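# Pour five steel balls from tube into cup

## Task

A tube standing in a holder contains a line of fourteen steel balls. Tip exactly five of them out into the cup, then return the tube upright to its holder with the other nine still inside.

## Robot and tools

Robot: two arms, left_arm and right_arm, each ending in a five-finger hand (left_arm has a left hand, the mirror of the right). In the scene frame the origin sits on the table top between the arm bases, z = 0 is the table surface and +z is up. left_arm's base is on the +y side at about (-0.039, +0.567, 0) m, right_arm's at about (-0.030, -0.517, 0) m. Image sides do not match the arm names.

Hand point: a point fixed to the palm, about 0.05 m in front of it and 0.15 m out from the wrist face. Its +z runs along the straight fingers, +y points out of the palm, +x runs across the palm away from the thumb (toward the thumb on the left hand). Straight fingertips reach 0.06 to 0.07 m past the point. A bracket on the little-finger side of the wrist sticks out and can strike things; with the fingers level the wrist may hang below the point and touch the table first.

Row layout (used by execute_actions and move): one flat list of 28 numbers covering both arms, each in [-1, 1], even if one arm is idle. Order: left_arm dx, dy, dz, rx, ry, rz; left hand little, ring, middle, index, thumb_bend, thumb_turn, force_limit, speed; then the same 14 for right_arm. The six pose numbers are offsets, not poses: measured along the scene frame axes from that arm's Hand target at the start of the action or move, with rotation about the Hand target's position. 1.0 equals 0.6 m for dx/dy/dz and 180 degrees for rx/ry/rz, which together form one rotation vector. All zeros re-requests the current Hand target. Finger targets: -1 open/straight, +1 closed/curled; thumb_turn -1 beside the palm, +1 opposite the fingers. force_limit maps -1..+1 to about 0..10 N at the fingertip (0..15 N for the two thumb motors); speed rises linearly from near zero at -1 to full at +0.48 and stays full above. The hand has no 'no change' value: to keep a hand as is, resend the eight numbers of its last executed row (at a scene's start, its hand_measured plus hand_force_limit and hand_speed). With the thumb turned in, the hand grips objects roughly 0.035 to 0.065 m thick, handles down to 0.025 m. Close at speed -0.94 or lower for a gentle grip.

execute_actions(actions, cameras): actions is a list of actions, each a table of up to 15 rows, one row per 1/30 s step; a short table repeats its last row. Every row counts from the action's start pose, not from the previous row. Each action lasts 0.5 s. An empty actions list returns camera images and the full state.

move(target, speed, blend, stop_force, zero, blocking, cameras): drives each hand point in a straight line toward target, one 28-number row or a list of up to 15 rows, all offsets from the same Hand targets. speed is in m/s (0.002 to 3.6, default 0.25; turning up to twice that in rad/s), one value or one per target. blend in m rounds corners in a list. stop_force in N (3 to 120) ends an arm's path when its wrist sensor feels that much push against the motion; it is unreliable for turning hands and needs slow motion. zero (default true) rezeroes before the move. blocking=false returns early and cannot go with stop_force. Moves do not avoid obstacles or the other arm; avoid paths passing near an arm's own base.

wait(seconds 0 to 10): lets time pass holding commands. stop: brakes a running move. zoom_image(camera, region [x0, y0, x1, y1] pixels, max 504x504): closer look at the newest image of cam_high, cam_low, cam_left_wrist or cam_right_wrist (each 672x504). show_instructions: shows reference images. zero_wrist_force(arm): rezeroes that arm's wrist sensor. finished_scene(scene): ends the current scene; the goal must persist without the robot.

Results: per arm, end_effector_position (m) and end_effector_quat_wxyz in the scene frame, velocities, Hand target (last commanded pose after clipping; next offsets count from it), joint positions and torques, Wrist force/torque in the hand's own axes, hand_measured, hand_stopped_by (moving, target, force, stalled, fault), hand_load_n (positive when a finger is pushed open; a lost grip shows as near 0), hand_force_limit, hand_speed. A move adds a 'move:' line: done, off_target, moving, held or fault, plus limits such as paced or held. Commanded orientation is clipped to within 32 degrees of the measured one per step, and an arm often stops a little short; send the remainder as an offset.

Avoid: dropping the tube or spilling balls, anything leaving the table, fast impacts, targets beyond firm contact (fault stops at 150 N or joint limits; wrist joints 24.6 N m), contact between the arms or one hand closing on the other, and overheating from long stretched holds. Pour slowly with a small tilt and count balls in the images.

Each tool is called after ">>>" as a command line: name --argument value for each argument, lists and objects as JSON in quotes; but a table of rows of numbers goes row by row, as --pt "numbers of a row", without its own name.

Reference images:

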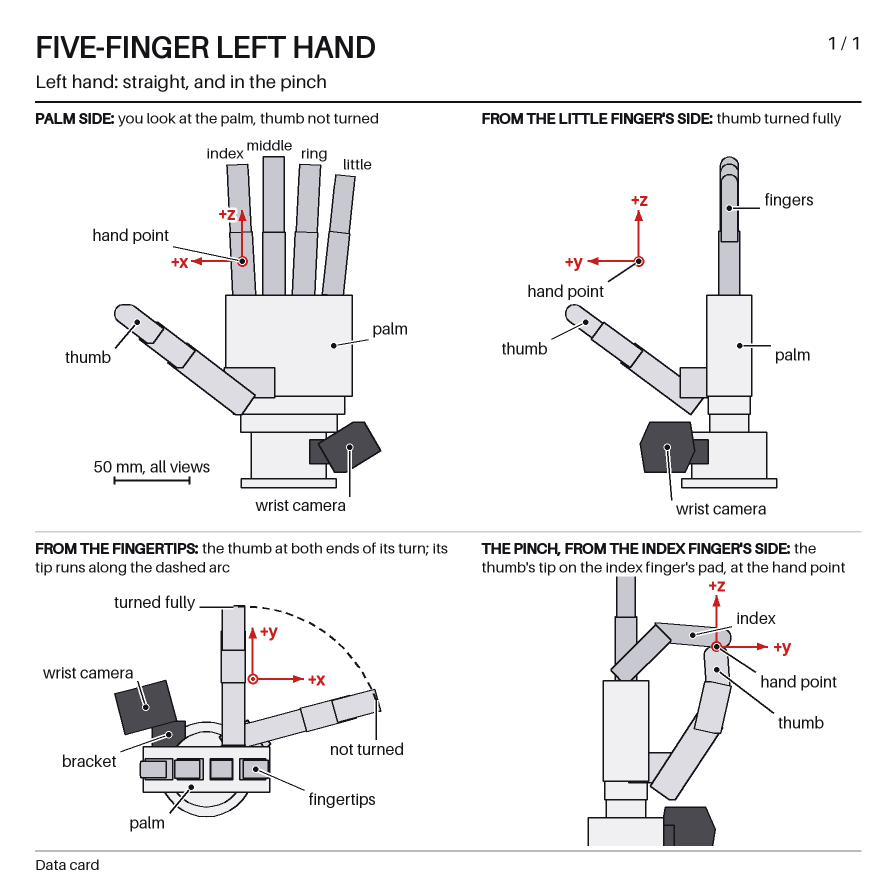

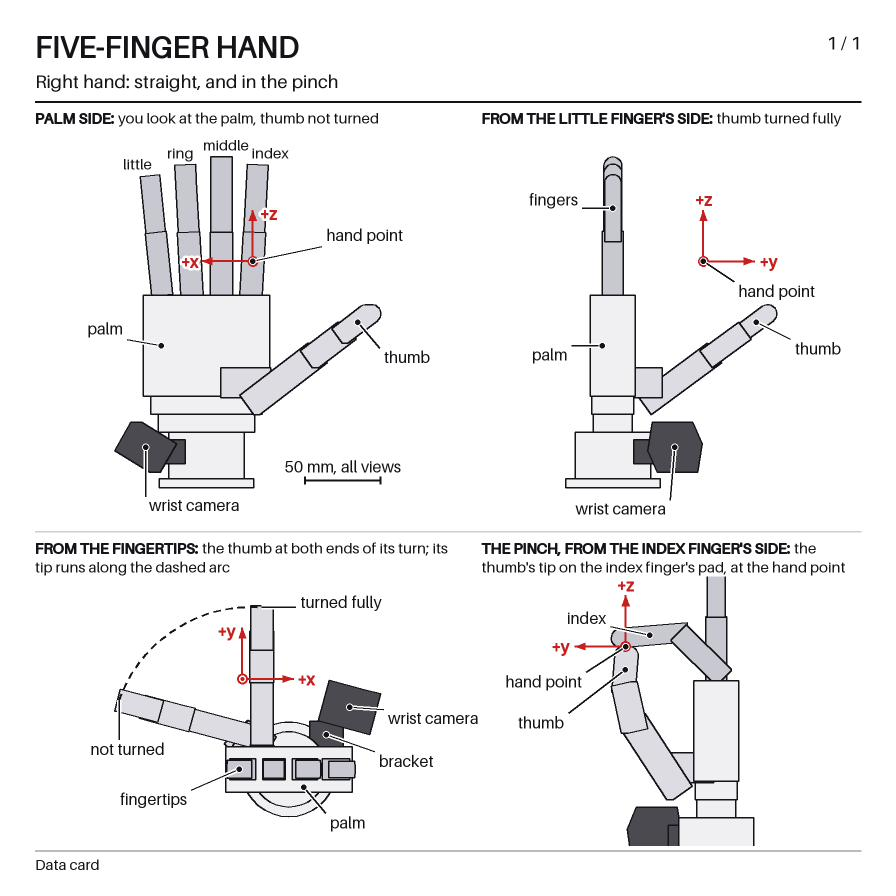

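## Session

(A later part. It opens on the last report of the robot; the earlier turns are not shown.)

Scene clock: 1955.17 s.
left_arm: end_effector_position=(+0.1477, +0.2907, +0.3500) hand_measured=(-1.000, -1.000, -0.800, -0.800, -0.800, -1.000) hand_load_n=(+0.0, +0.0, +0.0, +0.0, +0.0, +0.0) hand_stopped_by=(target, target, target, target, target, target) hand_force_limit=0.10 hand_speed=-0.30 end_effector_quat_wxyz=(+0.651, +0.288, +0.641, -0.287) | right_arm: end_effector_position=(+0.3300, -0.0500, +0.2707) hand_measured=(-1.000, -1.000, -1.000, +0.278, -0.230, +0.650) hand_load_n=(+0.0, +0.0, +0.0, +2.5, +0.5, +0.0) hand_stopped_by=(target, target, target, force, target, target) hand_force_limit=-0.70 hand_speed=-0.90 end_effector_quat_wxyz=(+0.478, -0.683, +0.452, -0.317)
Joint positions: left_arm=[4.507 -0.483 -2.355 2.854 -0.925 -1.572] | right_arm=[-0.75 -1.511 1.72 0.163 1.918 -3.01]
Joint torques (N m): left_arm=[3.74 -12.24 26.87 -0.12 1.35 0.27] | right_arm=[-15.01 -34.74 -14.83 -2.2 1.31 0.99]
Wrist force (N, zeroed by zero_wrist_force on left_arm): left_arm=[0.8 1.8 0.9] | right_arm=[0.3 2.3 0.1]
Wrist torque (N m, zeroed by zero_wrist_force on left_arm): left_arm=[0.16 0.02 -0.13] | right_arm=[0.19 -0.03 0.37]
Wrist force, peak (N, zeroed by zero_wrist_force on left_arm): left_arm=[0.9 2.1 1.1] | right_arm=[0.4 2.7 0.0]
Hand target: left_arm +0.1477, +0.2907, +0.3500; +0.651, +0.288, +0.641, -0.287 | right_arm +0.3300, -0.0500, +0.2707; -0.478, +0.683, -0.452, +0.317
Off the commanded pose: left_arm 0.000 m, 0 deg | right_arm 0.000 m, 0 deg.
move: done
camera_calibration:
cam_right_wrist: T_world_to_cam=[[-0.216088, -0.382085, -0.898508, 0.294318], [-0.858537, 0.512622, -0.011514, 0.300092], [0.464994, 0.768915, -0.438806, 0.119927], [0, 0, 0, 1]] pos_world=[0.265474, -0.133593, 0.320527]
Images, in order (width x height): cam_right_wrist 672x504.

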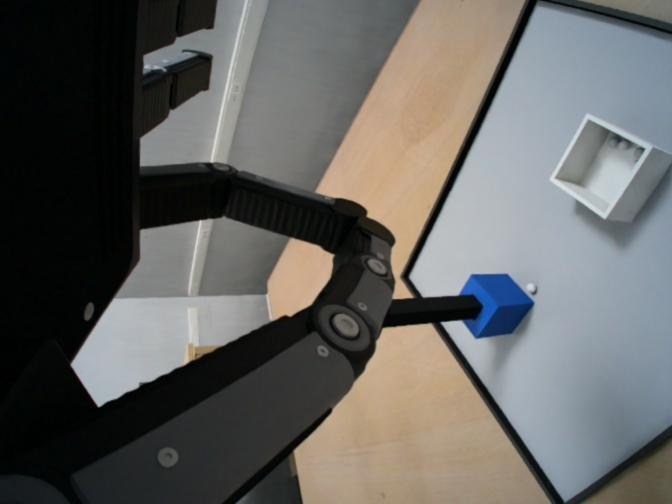

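>>> wait --seconds 0.1 --cameras '["cam_left_wrist","cam_low"]'

>>> zoom_image --camera "cam_left_wrist" --region '[360, 20, 500, 160]'

>>> zoom_image --camera "cam_low" --region '[370, 160, 440, 230]'

Scene clock: 1966.60 s.
left_arm: end_effector_position=(+0.1477, +0.2907, +0.3500) hand_measured=(-1.000, -1.000, -0.800, -0.800, -0.800, -1.000) hand_load_n=(+0.0, +0.0, +0.0, +0.0, +0.0, +0.0) hand_stopped_by=(target, target, target, target, target, target) hand_force_limit=0.10 hand_speed=-0.30 end_effector_quat_wxyz=(+0.651, +0.288, +0.641, -0.287) | right_arm: end_effector_position=(+0.3300, -0.0500, +0.2707) hand_measured=(-1.000, -1.000, -1.000, +0.278, -0.230, +0.650) hand_load_n=(+0.0, +0.0, +0.0, +2.5, +0.0, +0.0) hand_stopped_by=(target, target, target, force, target, target) hand_force_limit=-0.70 hand_speed=-0.90 end_effector_quat_wxyz=(+0.478, -0.683, +0.452, -0.317)
Joint positions: left_arm=[4.507 -0.483 -2.355 2.854 -0.925 -1.572] | right_arm=[-0.75 -1.511 1.72 0.163 1.918 -3.01]
Joint torques (N m): left_arm=[4.2 -12.02 27.52 -0.23 1.24 0.42] | right_arm=[-13.59 -35.02 -16.24 -1.85 -1.08 0.16]
Wrist force (N, zeroed by zero_wrist_force on left_arm): left_arm=[0.9 2.0 0.8] | right_arm=[0.2 2.5 0.2]
Wrist torque (N m, zeroed by zero_wrist_force on left_arm): left_arm=[0.20 -0.01 -0.13] | right_arm=[0.21 -0.02 0.37]
Wrist force, peak (N, zeroed by zero_wrist_force on left_arm): left_arm=[0.9 2.3 0.9] | right_arm=[0.0 2.8 0.1]
Hand target: left_arm +0.1477, +0.2907, +0.3500; +0.651, +0.288, +0.641, -0.287 | right_arm +0.3300, -0.0500, +0.2707; -0.478, +0.683, -0.452, +0.317
Off the commanded pose: left_arm 0.000 m, 0 deg | right_arm 0.000 m, 0 deg.
wait: 0.10 s; at rest from the start
camera_calibration:
cam_left_wrist: T_world_to_cam=[[-0.696273, -0.66315, -0.274656, 0.397699], [-0.203974, 0.549678, -0.810092, 0.150647], [0.688185, -0.508022, -0.517991, 0.342978], [0, 0, 0, 1]] pos_world=[0.0716029, 0.355167, 0.408929]
Images, in order (width x height): cam_low 672x504, cam_left_wrist 672x504.

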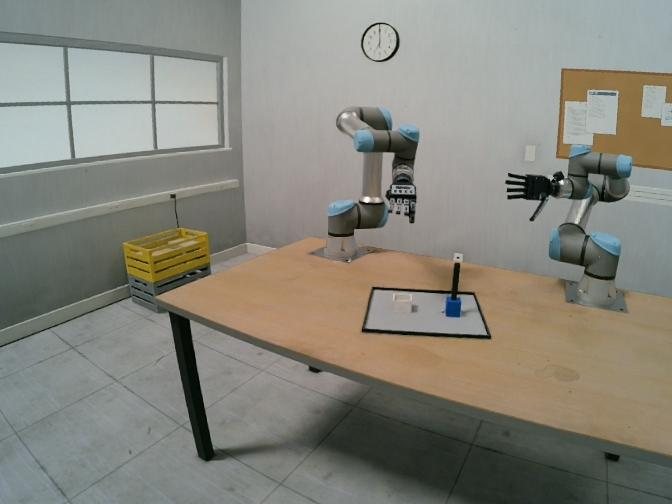

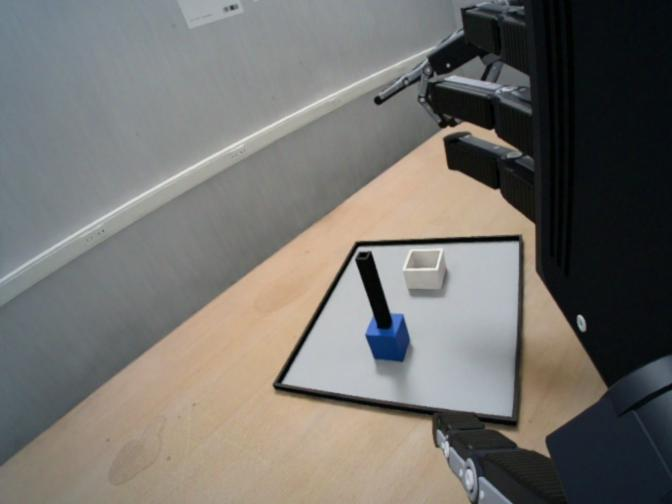

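Scaled by 3.600 from the camera's 672x504 image, which has a finer 960x720 frame.

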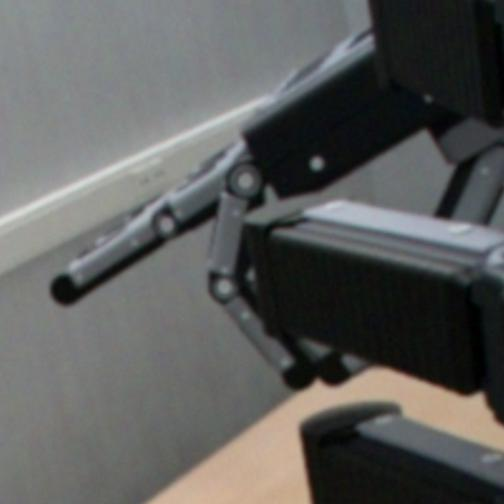

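Scaled by 7.200 from the camera's 672x504 image, which has a finer 960x720 frame.

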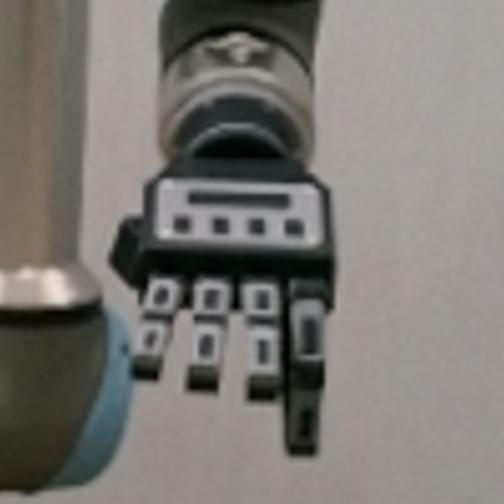

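>>> move --target '[0,0,0,0,0,0,-1,-1,-0.8,-0.8,-0.8,-1,0.1,-0.3,0,0,0,0,0,0,-1,-1,-1,0.07,-0.28,0.65,-0.7,-0.8]' --speed 0.25 --cameras '["cam_left_wrist","cam_right_wrist"]'

>>> zoom_image --camera "cam_left_wrist" --region '[410, 80, 480, 150]'

>>> zoom_image --camera "cam_right_wrist" --region '[280, 140, 440, 300]'

Scene clock: 1994.90 s.
left_arm: end_effector_position=(+0.1477, +0.2907, +0.3500) hand_measured=(-1.000, -1.000, -0.800, -0.800, -0.800, -1.000) hand_load_n=(+0.0, +0.0, +0.0, +0.0, +0.0, +0.5) hand_stopped_by=(target, target, target, target, target, target) hand_force_limit=0.10 hand_speed=-0.30 end_effector_quat_wxyz=(+0.651, +0.288, +0.641, -0.287) | right_arm: end_effector_position=(+0.3300, -0.0500, +0.2707) hand_measured=(-1.000, -1.000, -1.000, +0.070, -0.280, +0.650) hand_load_n=(+0.0, +0.0, +0.0, +0.0, +0.0, +0.0) hand_stopped_by=(target, target, target, target, target, target) hand_force_limit=-0.70 hand_speed=-0.80 end_effector_quat_wxyz=(+0.478, -0.683, +0.452, -0.317)
Joint positions: left_arm=[4.507 -0.483 -2.355 2.854 -0.925 -1.572] | right_arm=[-0.75 -1.511 1.72 0.163 1.918 -3.01]
Joint torques (N m): left_arm=[4.01 -12.75 27.47 -0.23 1.1 0.27] | right_arm=[-13.02 -34.56 -18.24 -1.25 -0.95 -0.38]
Wrist force (N, zeroed by zero_wrist_force on left_arm): left_arm=[0.9 2.0 0.8] | right_arm=[0.4 2.2 -0.2]
Wrist torque (N m, zeroed by zero_wrist_force on left_arm): left_arm=[0.20 0.01 -0.13] | right_arm=[0.19 -0.04 0.38]
Wrist force, peak (N, zeroed by zero_wrist_force on left_arm): left_arm=[0.7 2.3 0.9] | right_arm=[0.2 2.7 0.2]
Hand target: left_arm +0.1477, +0.2907, +0.3500; +0.651, +0.288, +0.641, -0.287 | right_arm +0.3300, -0.0500, +0.2707; -0.478, +0.683, -0.452, +0.317
Off the commanded pose: left_arm 0.000 m, 0 deg | right_arm 0.000 m, 0 deg.
move: done
camera_calibration:
cam_left_wrist: T_world_to_cam=[[-0.696273, -0.66315, -0.274656, 0.397699], [-0.203974, 0.549678, -0.810092, 0.150647], [0.688185, -0.508022, -0.517991, 0.342978], [0, 0, 0, 1]] pos_world=[0.0716029, 0.355167, 0.408929]
cam_right_wrist: T_world_to_cam=[[-0.216088, -0.382085, -0.898508, 0.294318], [-0.858537, 0.512622, -0.011514, 0.300092], [0.464994, 0.768915, -0.438806, 0.119927], [0, 0, 0, 1]] pos_world=[0.265474, -0.133593, 0.320527]
Images, in order (width x height): cam_left_wrist 672x504, cam_right_wrist 672x504.

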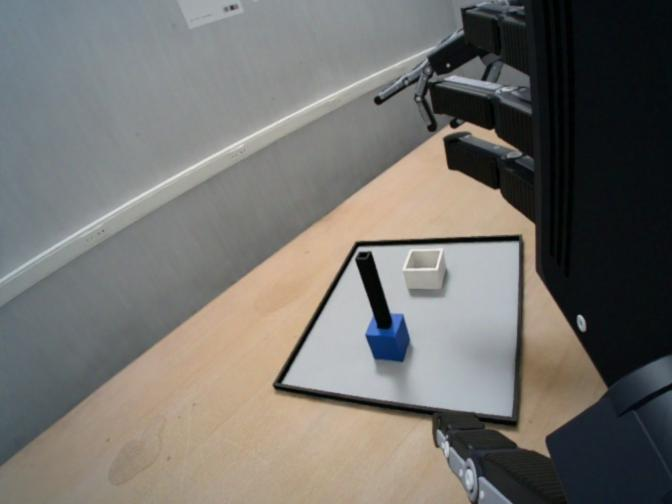

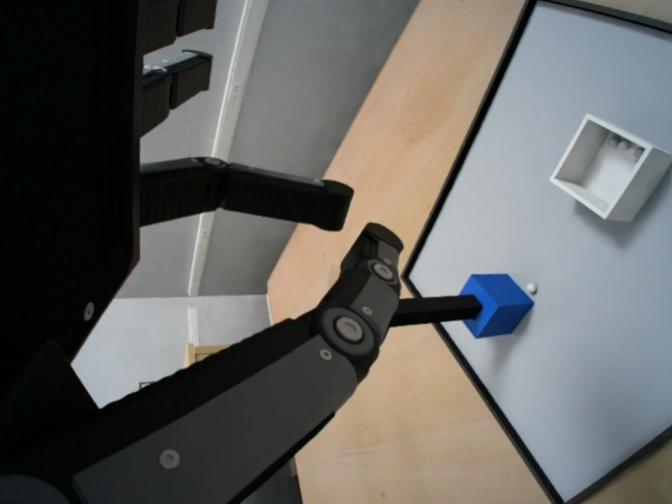

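Scaled by 7.200 from the camera's 672x504 image, which has a finer 960x720 frame.

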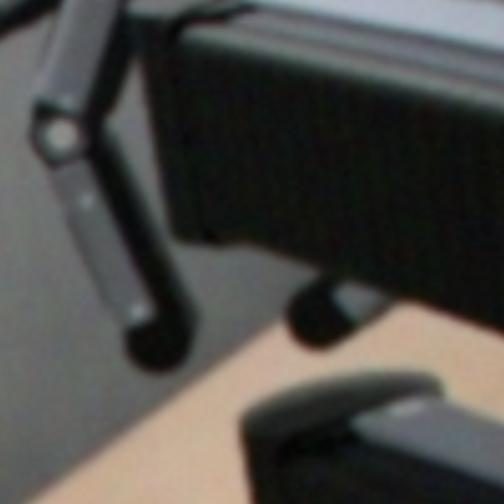

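Scaled by 3.150 from the camera's 672x504 image, which has a finer 960x720 frame.

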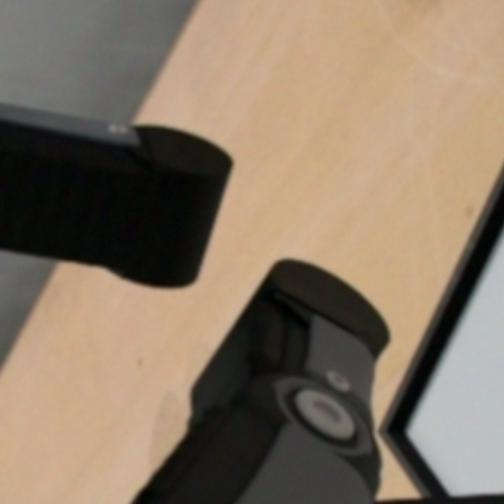

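>>> move --pt "0 0 0 0 0 0 -1 -1 -0.8 -0.8 -0.8 -1 0.1 -0.3 0.0508 0.2223 -0.15 0 0 0 -1 -1 -1 0.07 -0.28 0.65 -0.7 -0.8" --pt "0 0 0 0 0 0 -1 -1 -0.8 -0.8 -0.8 -1 0.1 -0.3 0.0508 0.2223 -0.3511 0 0 0 -1 -1 -1 0.07 -0.28 0.65 -0.7 -0.8" --speed '[0.2, 0.15]' --blend '[0.03, 0]' --cameras '["cam_right_wrist","cam_low","cam_high"]'

>>> zoom_image --camera "cam_right_wrist" --region '[280, 140, 480, 340]'

>>> zoom_image --camera "cam_low" --region '[400, 250, 480, 330]'

Scene clock: 2013.70 s.
left_arm: end_effector_position=(+0.1477, +0.2907, +0.3500) hand_measured=(-1.000, -1.000, -0.800, -0.800, -0.800, -1.000) hand_load_n=(+0.0, +0.0, +0.0, +0.0, +0.0, +0.0) hand_stopped_by=(target, target, target, target, target, target) hand_force_limit=0.10 hand_speed=-0.30 end_effector_quat_wxyz=(+0.651, +0.288, +0.641, -0.287) | right_arm: end_effector_position=(+0.3606, +0.0832, +0.0599) hand_measured=(-1.000, -1.000, -1.000, +0.070, -0.280, +0.650) hand_load_n=(+0.0, +0.0, +0.0, -1.5, +0.0, +0.0) hand_stopped_by=(target, target, target, target, target, target) hand_force_limit=-0.70 hand_speed=-0.80 end_effector_quat_wxyz=(+0.478, -0.683, +0.452, -0.317)
Joint positions: left_arm=[4.507 -0.483 -2.355 2.854 -0.925 -1.572] | right_arm=[-0.602 -0.997 1.61 -0.216 2.056 -2.949]
Joint torques (N m): left_arm=[2.23 -12.65 27.52 -0.16 1.26 0.55] | right_arm=[17.03 -53.3 -32.79 -4.12 -6.76 1.4]
Wrist force (N, zeroed by zero_wrist_force on left_arm): left_arm=[0.8 1.9 1.0] | right_arm=[19.1 5.4 0.4]
Wrist torque (N m, zeroed by zero_wrist_force on left_arm): left_arm=[0.17 0.03 -0.13] | right_arm=[0.16 0.27 0.21]
Wrist force, peak (N, zeroed by zero_wrist_force on left_arm): left_arm=[1.0 2.2 0.9] | right_arm=[25.0 -3.9 -3.0]
Hand target: left_arm +0.1477, +0.2907, +0.3500; +0.651, +0.288, +0.641, -0.287 | right_arm +0.3605, +0.0834, +0.0600; -0.478, +0.683, -0.452, +0.317
Off the commanded pose: left_arm 0.000 m, 0 deg | right_arm 0.000 m, 0 deg.
move: done
camera_calibration:
cam_right_wrist: T_world_to_cam=[[-0.2164, -0.382373, -0.898311, 0.16262], [-0.858403, 0.512847, -0.0115108, 0.255565], [0.465098, 0.768621, -0.43921, -0.0892432], [0, 0, 0, 1]] pos_world=[0.296075, -0.00028997, 0.109828]
Images, in order (width x height): cam_high 672x504, cam_low 672x504, cam_right_wrist 672x504.

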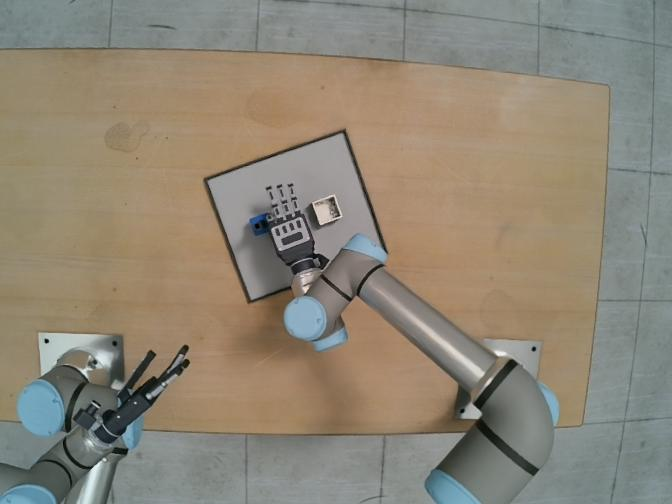

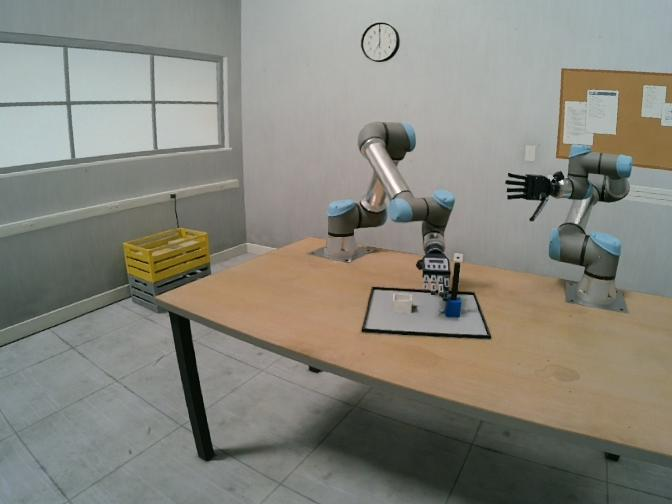

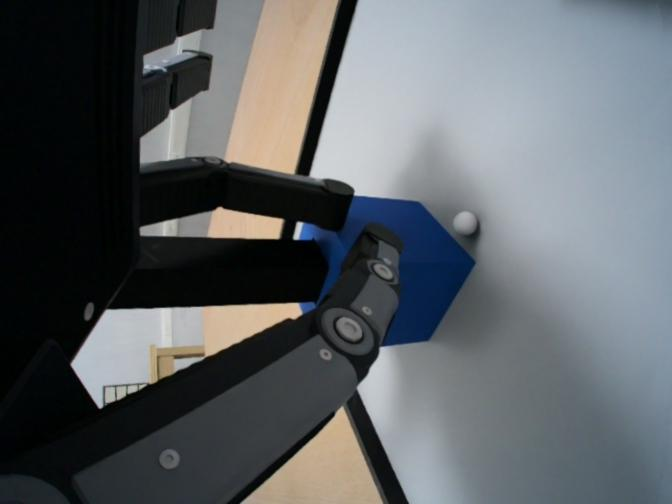

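Scaled by 2.520 from the camera's 672x504 image, which has a finer 960x720 frame.

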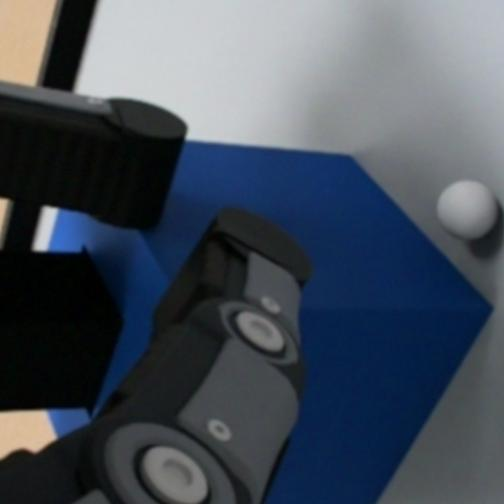

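Scaled by 6.300 from the camera's 672x504 image, which has a finer 960x720 frame.

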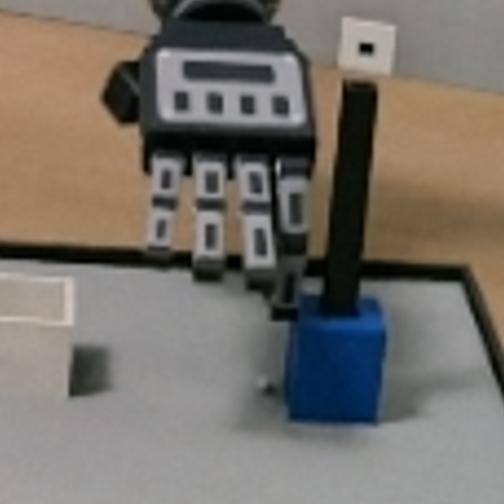

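>>> move --target '[0,0,0,0,0,0,-1,-1,-0.8,-0.8,-0.8,-1,0.1,-0.3,0.0065,-0.01535,0,0,0,0,-1,-1,-1,0.07,-0.28,0.65,-0.7,-0.8]' --speed 0.05 --cameras '["cam_right_wrist","cam_low","cam_left_wrist"]'

>>> zoom_image --camera "cam_low" --region '[400, 250, 480, 330]'

>>> zoom_image --camera "cam_left_wrist" --region '[320, 220, 470, 370]'

Scene clock: 2019.90 s.
left_arm: end_effector_position=(+0.1477, +0.2907, +0.3500) hand_measured=(-1.000, -1.000, -0.800, -0.800, -0.800, -1.000) hand_load_n=(+0.0, +0.0, +0.0, +0.0, +0.0, +0.0) hand_stopped_by=(target, target, target, target, target, target) hand_force_limit=0.10 hand_speed=-0.30 end_effector_quat_wxyz=(+0.651, +0.288, +0.641, -0.287) | right_arm: end_effector_position=(+0.3645, +0.0741, +0.0601) hand_measured=(-1.000, -1.000, -1.000, +0.070, -0.280, +0.650) hand_load_n=(+0.0, -0.5, +0.0, +0.0, +0.0, +0.0) hand_stopped_by=(target, target, target, target, target, target) hand_force_limit=-0.70 hand_speed=-0.80 end_effector_quat_wxyz=(+0.478, -0.683, +0.452, -0.317)
Joint positions: left_arm=[4.507 -0.483 -2.355 2.854 -0.925 -1.572] | right_arm=[-0.619 -1.012 1.635 -0.23 2.04 -2.956]
Joint torques (N m): left_arm=[4.08 -12.22 28.14 -0.12 1.34 0.42] | right_arm=[10.86 -37.92 -27.57 0.56 1.67 0.49]
Wrist force (N, zeroed by zero_wrist_force on left_arm): left_arm=[0.9 1.9 0.7] | right_arm=[0.9 2.6 -0.4]
Wrist torque (N m, zeroed by zero_wrist_force on left_arm): left_arm=[0.19 0.02 -0.13] | right_arm=[0.26 -0.06 0.40]
Wrist force, peak (N, zeroed by zero_wrist_force on left_arm): left_arm=[0.9 2.2 1.1] | right_arm=[23.0 7.1 1.0]
Hand target: left_arm +0.1477, +0.2907, +0.3500; +0.651, +0.288, +0.641, -0.287 | right_arm +0.3644, +0.0742, +0.0600; -0.478, +0.683, -0.452, +0.317
Off the commanded pose: left_arm 0.000 m, 0 deg | right_arm 0.000 m, 0 deg.
move: done
camera_calibration:
cam_left_wrist: T_world_to_cam=[[-0.696273, -0.66315, -0.274656, 0.397699], [-0.203974, 0.549678, -0.810092, 0.150647], [0.688185, -0.508022, -0.517991, 0.342978], [0, 0, 0, 1]] pos_world=[0.0716029, 0.355167, 0.408929]
cam_right_wrist: T_world_to_cam=[[-0.216029, -0.381987, -0.898564, 0.159953], [-0.858561, 0.512583, -0.0114918, 0.263675], [0.464979, 0.768989, -0.438692, -0.0839571], [0, 0, 0, 1]] pos_world=[0.299974, -0.00949331, 0.109927]
Images, in order (width x height): cam_low 672x504, cam_left_wrist 672x504, cam_right_wrist 672x504.

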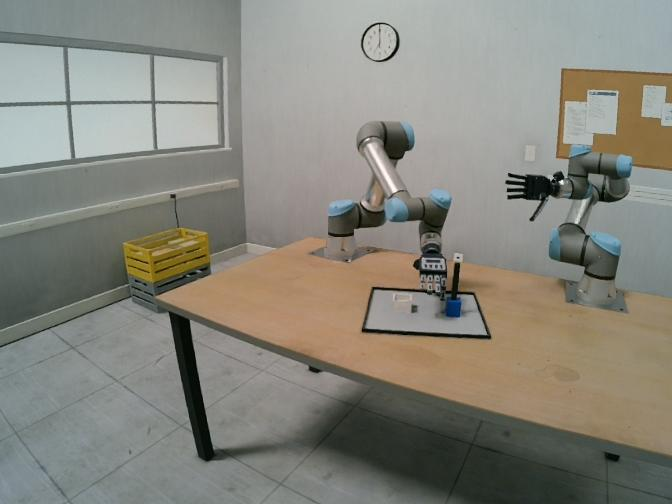

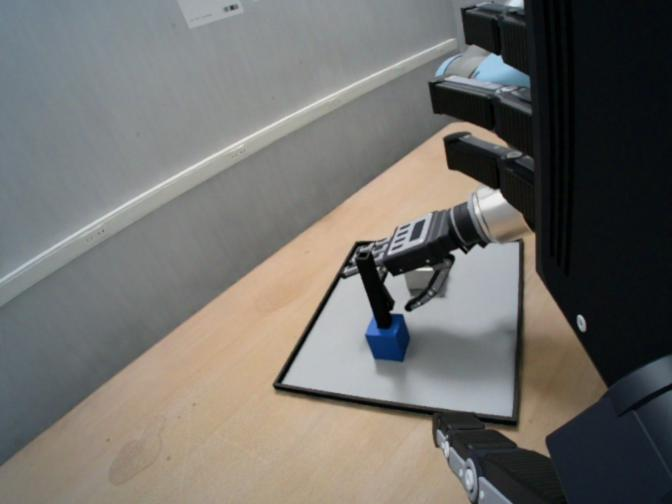

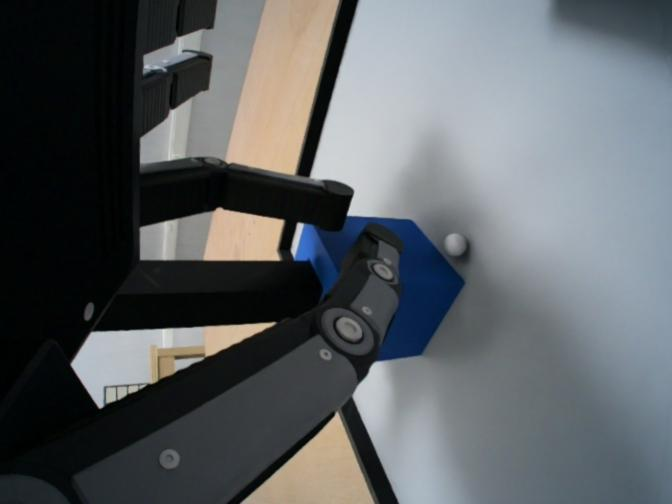

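Scaled by 6.300 from the camera's 672x504 image, which has a finer 960x720 frame.

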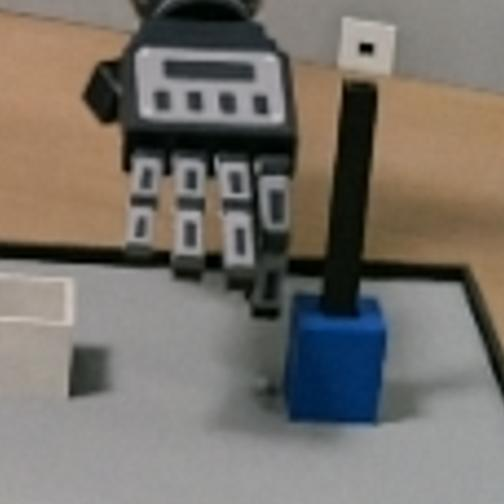

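Scaled by 3.360 from the camera's 672x504 image, which has a finer 960x720 frame.

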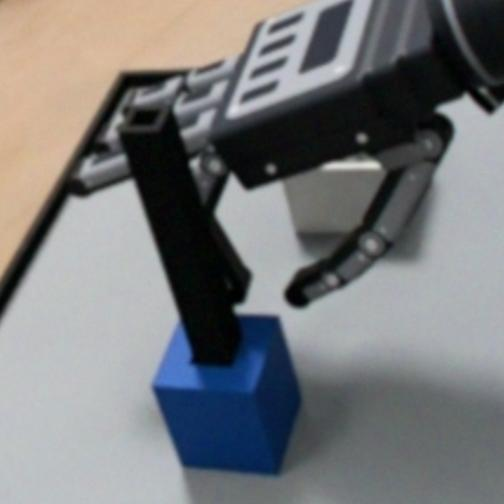

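>>> wait --seconds 0.1 --cameras '["cam_high","cam_right_wrist"]'

>>> zoom_image --camera "cam_high" --region '[235, 175, 325, 265]'

>>> zoom_image --camera "cam_right_wrist" --region '[280, 140, 480, 340]'

Scene clock: 2053.27 s.
left_arm: end_effector_position=(+0.1477, +0.2907, +0.3500) hand_measured=(-1.000, -1.000, -0.800, -0.800, -0.800, -1.000) hand_load_n=(+0.0, +0.0, +0.0, +0.0, +0.0, +0.0) hand_stopped_by=(target, target, target, target, target, target) hand_force_limit=0.10 hand_speed=-0.30 end_effector_quat_wxyz=(+0.651, +0.288, +0.641, -0.287) | right_arm: end_effector_position=(+0.3644, +0.0742, +0.0600) hand_measured=(-1.000, -1.000, -1.000, +0.070, -0.280, +0.650) hand_load_n=(+0.0, +0.0, +0.0, +0.0, +0.0, +0.0) hand_stopped_by=(target, target, target, target, target, target) hand_force_limit=-0.70 hand_speed=-0.80 end_effector_quat_wxyz=(+0.478, -0.683, +0.452, -0.317)
Joint positions: left_arm=[4.507 -0.483 -2.355 2.854 -0.925 -1.572] | right_arm=[-0.619 -1.012 1.635 -0.23 2.04 -2.956]
Joint torques (N m): left_arm=[3.69 -12.32 27.65 -0.3 1.36 0.42] | right_arm=[14 -34.74 -26.4 1.04 2.6 0.97]
Wrist force (N, zeroed by zero_wrist_force on left_arm): left_arm=[0.8 1.8 1.0] | right_arm=[0.7 2.6 -0.2]
Wrist torque (N m, zeroed by zero_wrist_force on left_arm): left_arm=[0.16 0.03 -0.13] | right_arm=[0.25 -0.04 0.38]
Wrist force, peak (N, zeroed by zero_wrist_force on left_arm): left_arm=[0.9 2.1 1.1] | right_arm=[0.6 2.7 -0.4]
Hand target: left_arm +0.1477, +0.2907, +0.3500; +0.651, +0.288, +0.641, -0.287 | right_arm +0.3644, +0.0742, +0.0600; -0.478, +0.683, -0.452, +0.317
Off the commanded pose: left_arm 0.000 m, 0 deg | right_arm 0.000 m, 0 deg.
wait: 0.10 s; at rest from the start
camera_calibration:
cam_right_wrist: T_world_to_cam=[[-0.216088, -0.382085, -0.898508, 0.159891], [-0.858537, 0.512622, -0.011514, 0.263533], [0.464994, 0.768915, -0.438806, -0.0840246], [0, 0, 0, 1]] pos_world=[0.299874, -0.00939266, 0.109827]
Images, in order (width x height): cam_high 672x504, cam_right_wrist 672x504.

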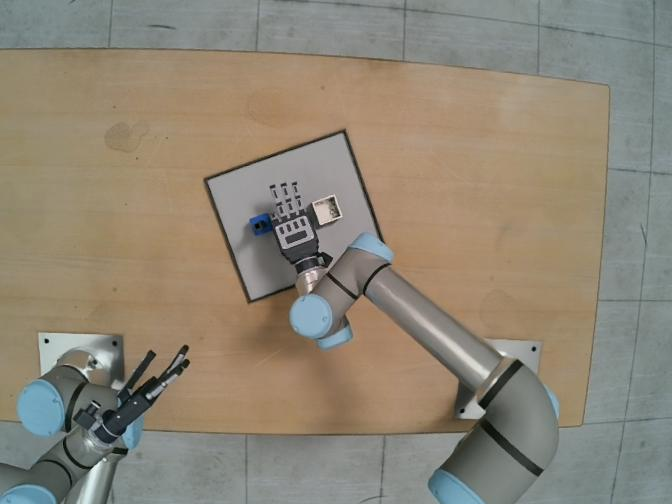

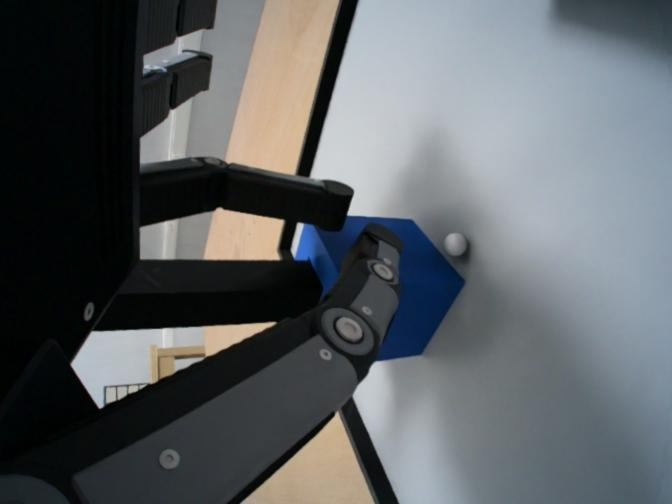

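Scaled by 5.600 from the camera's 672x504 image, which has a finer 960x720 frame.

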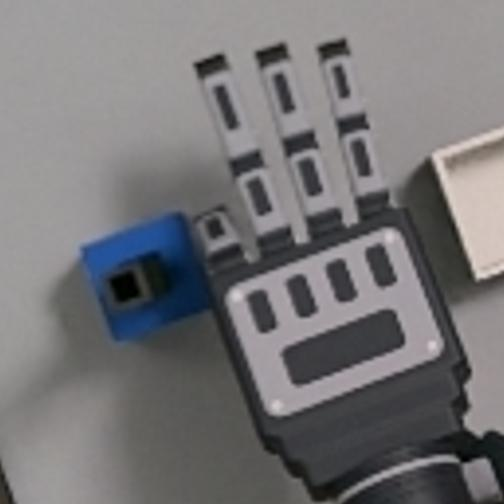

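Scaled by 2.520 from the camera's 672x504 image, which has a finer 960x720 frame.

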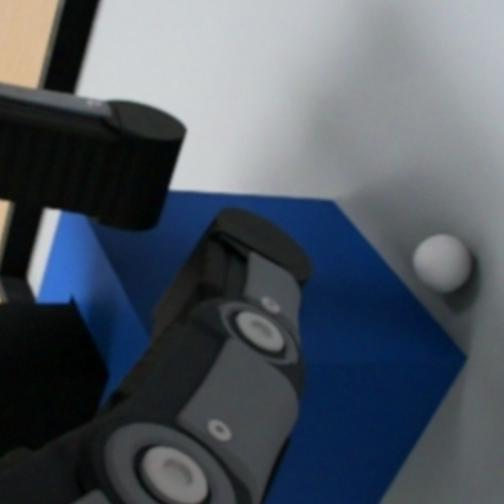

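>>> execute_actions --actions '[]'

Scene clock: 2071.03 s.
left_arm: end_effector_position=(+0.1477, +0.2907, +0.3500) hand_measured=(-1.000, -1.000, -0.800, -0.800, -0.800, -1.000) hand_load_n=(+0.0, +0.0, +0.0, +0.0, +0.0, +0.0) hand_stopped_by=(target, target, target, target, target, target) hand_force_limit=0.10 hand_speed=-0.30 end_effector_quat_wxyz=(+0.651, +0.288, +0.641, -0.287) | right_arm: end_effector_position=(+0.3644, +0.0742, +0.0600) hand_measured=(-1.000, -1.000, -1.000, +0.070, -0.280, +0.650) hand_load_n=(+0.0, +0.0, +0.0, +0.0, +0.0, +0.0) hand_stopped_by=(target, target, target, target, target, target) hand_force_limit=-0.70 hand_speed=-0.80 end_effector_quat_wxyz=(+0.478, -0.683, +0.452, -0.317)
Joint positions: left_arm=[4.507 -0.483 -2.355 2.854 -0.925 -1.572] | right_arm=[-0.619 -1.012 1.635 -0.23 2.04 -2.956]
Joint velocities: within noise
Joint torques (N m): left_arm=[3.49 -12.35 27.78 -0.47 1.19 0.6] | right_arm=[13.59 -35.2 -25.92 0.93 2.56 0.95]
Wrist force (N, zeroed by zero_wrist_force on left_arm): left_arm=[0.8 2.1 0.8] | right_arm=[0.9 2.5 -0.2]
Wrist torque (N m, zeroed by zero_wrist_force on left_arm): left_arm=[0.22 0.02 -0.14] | right_arm=[0.24 -0.07 0.39]
Wrist force, peak (N, zeroed by zero_wrist_force on left_arm): left_arm=[1.0 2.2 1.0] | right_arm=[0.6 2.7 -0.3]
Hand target: left_arm +0.1477, +0.2907, +0.3500; +0.651, +0.288, +0.641, -0.287 | right_arm +0.3644, +0.0742, +0.0600; -0.478, +0.683, -0.452, +0.317
Off the commanded pose: left_arm 0.000 m, 0 deg | right_arm 0.000 m, 0 deg.
camera_calibration:
cam_left_wrist: T_world_to_cam=[[-0.696273, -0.66315, -0.274656, 0.397699], [-0.203974, 0.549678, -0.810092, 0.150647], [0.688185, -0.508022, -0.517991, 0.342978], [0, 0, 0, 1]] pos_world=[0.0716029, 0.355167, 0.408929]
cam_right_wrist: T_world_to_cam=[[-0.216088, -0.382085, -0.898508, 0.159891], [-0.858537, 0.512622, -0.011514, 0.263533], [0.464994, 0.768915, -0.438806, -0.0840246], [0, 0, 0, 1]] pos_world=[0.299874, -0.00939266, 0.109827]

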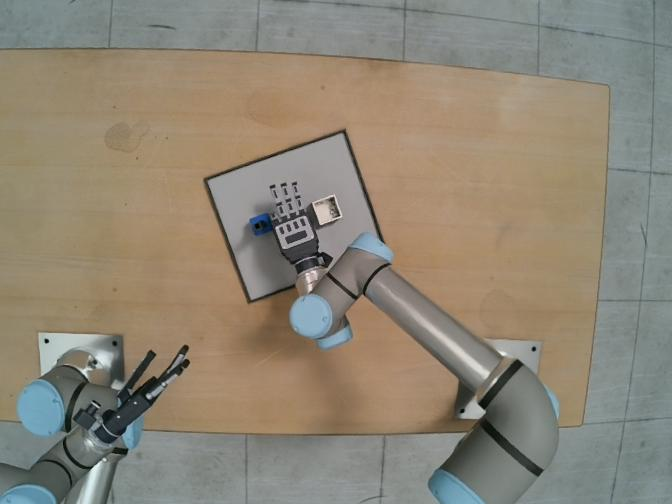

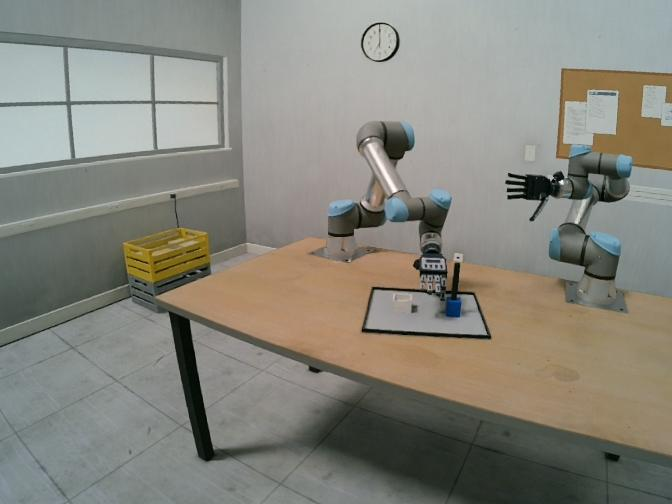

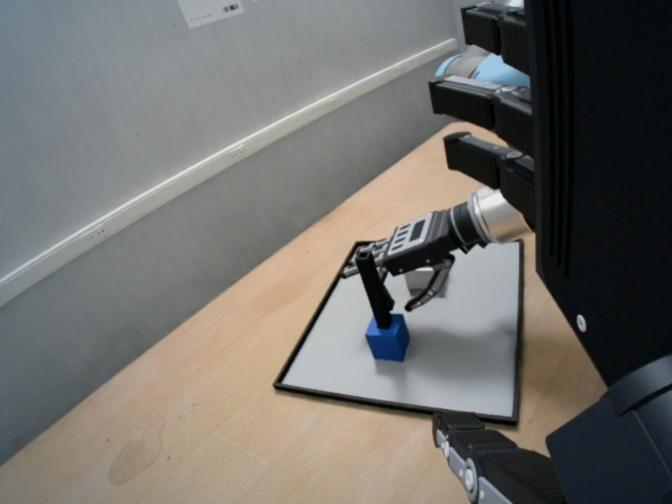

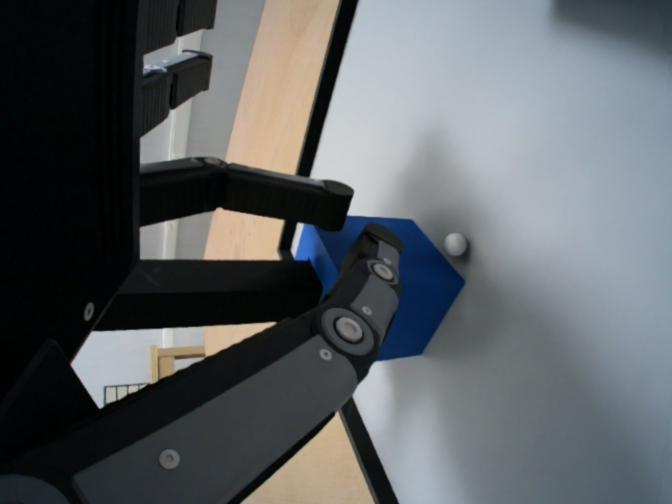

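>>> zoom_image --camera "cam_high" --region '[240, 170, 340, 245]'

>>> zoom_image --camera "cam_left_wrist" --region '[320, 200, 480, 320]'

Scaled by 5.040 from the camera's 672x504 image, which has a finer 960x720 frame.

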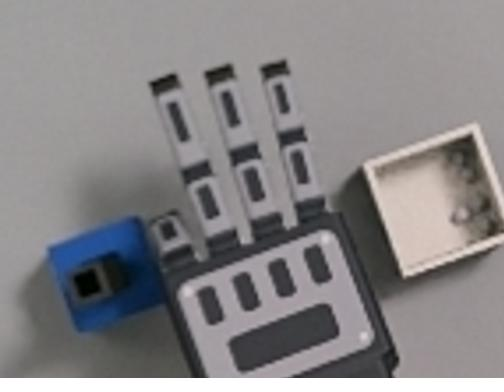

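Scaled by 3.150 from the camera's 672x504 image, which has a finer 960x720 frame.

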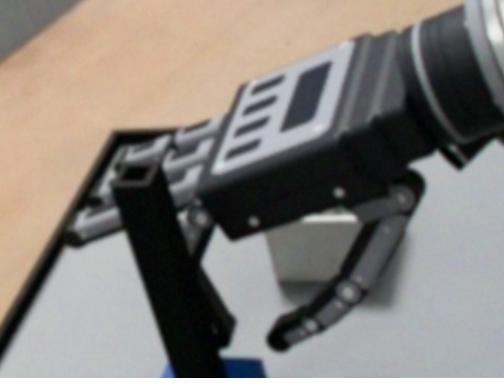

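>>> move --target '[0,0,0,0,0,0,-1,-1,-0.8,-0.8,-0.8,-1,0.1,-0.3,-0.0068,0.0017,-0.05,0,0,0,-1,-1,-1,0.07,-0.28,0.65,-0.7,-0.8]' --speed 0.05 --stop_force 5 --cameras '["all"]'

Scene clock: 2130.80 s.
left_arm: end_effector_position=(+0.1477, +0.2907, +0.3500) hand_measured=(-1.000, -1.000, -0.800, -0.800, -0.800, -1.000) hand_load_n=(+0.0, +0.0, +0.0, +0.0, +0.0, +0.0) hand_stopped_by=(target, target, target, target, target, target) hand_force_limit=0.10 hand_speed=-0.30 end_effector_quat_wxyz=(+0.651, +0.288, +0.641, -0.287) | right_arm: end_effector_position=(+0.3603, +0.0752, +0.0300) hand_measured=(-1.000, -1.000, -1.000, +0.070, -0.280, +0.650) hand_load_n=(+0.0, +0.0, +0.0, +0.0, +0.0, +0.0) hand_stopped_by=(target, target, target, target, target, target) hand_force_limit=-0.70 hand_speed=-0.80 end_effector_quat_wxyz=(+0.478, -0.683, +0.452, -0.317)
Joint positions: left_arm=[4.507 -0.483 -2.355 2.854 -0.925 -1.572] | right_arm=[-0.612 -0.97 1.658 -0.294 2.047 -2.953]
Joint torques (N m): left_arm=[3.19 -13.06 27.66 -0.21 1.4 0.7] | right_arm=[-14.12 -54.23 -26 0.32 -1.53 -0.66]
Wrist force (N, zeroed by zero_wrist_force on left_arm): left_arm=[0.7 2.1 1.0] | right_arm=[0.7 2.3 -0.3]
Wrist torque (N m, zeroed by zero_wrist_force on left_arm): left_arm=[0.21 0.05 -0.15] | right_arm=[0.22 -0.04 0.17]
Wrist force, peak (N, zeroed by zero_wrist_force on left_arm): left_arm=[0.9 2.3 1.0] | right_arm=[0.9 3.0 -0.4]
Hand target: left_arm +0.1477, +0.2907, +0.3500; +0.651, +0.288, +0.641, -0.287 | right_arm +0.3603, +0.0752, +0.0300; -0.478, +0.683, -0.452, +0.317
Off the commanded pose: left_arm 0.000 m, 0 deg | right_arm 0.000 m, 0 deg.
move: done
camera_calibration:
cam_left_wrist: T_world_to_cam=[[-0.696273, -0.66315, -0.274656, 0.397699], [-0.203974, 0.549678, -0.810092, 0.150647], [0.688185, -0.508022, -0.517991, 0.342978], [0, 0, 0, 1]] pos_world=[0.0716029, 0.355167, 0.408929]
cam_right_wrist: T_world_to_cam=[[-0.216098, -0.382102, -0.898499, 0.132434], [-0.858577, 0.512556, -0.0114765, 0.259163], [0.464916, 0.76895, -0.438827, -0.0960257], [0, 0, 0, 1]] pos_world=[0.295774, -0.00839306, 0.0798276]

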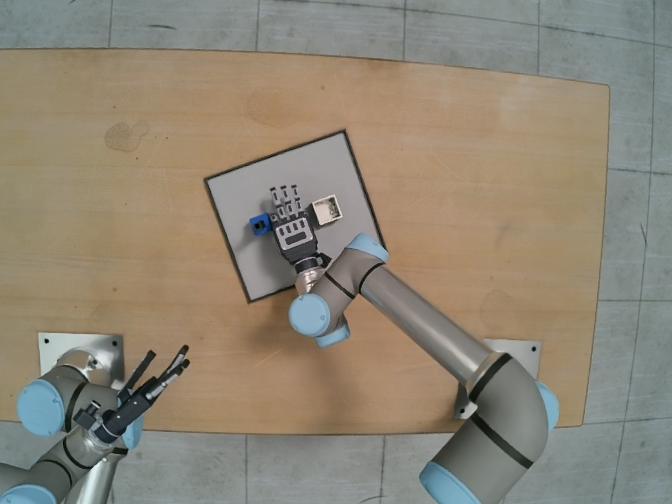

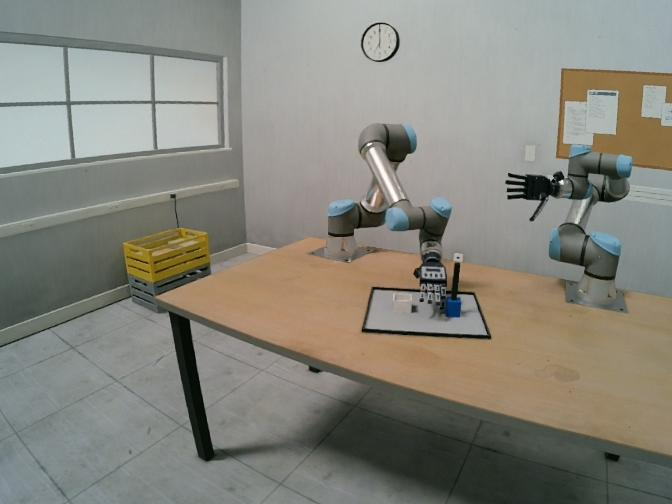

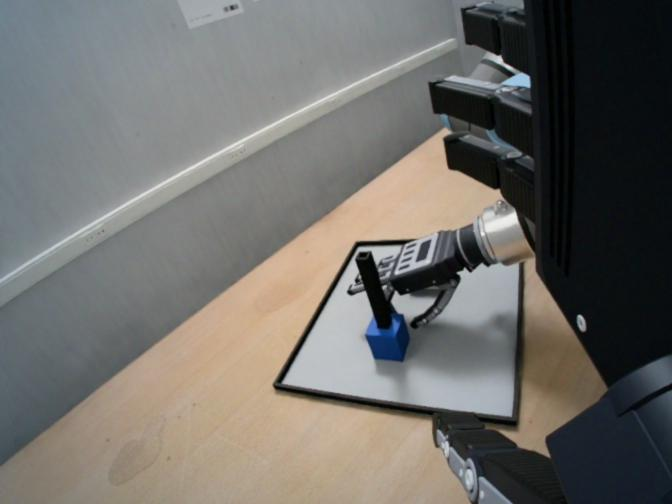

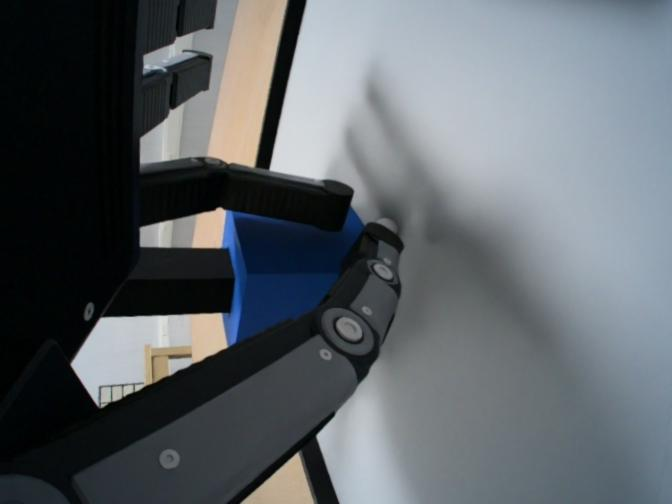

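>>> zoom_image --camera "cam_right_wrist" --region '[310, 160, 450, 265]'

Scaled by 3.600 from the camera's 672x504 image, which has a finer 960x720 frame.

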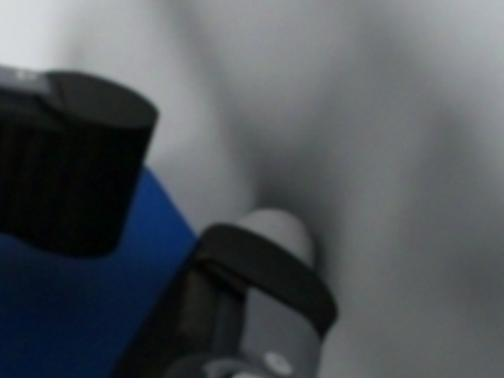

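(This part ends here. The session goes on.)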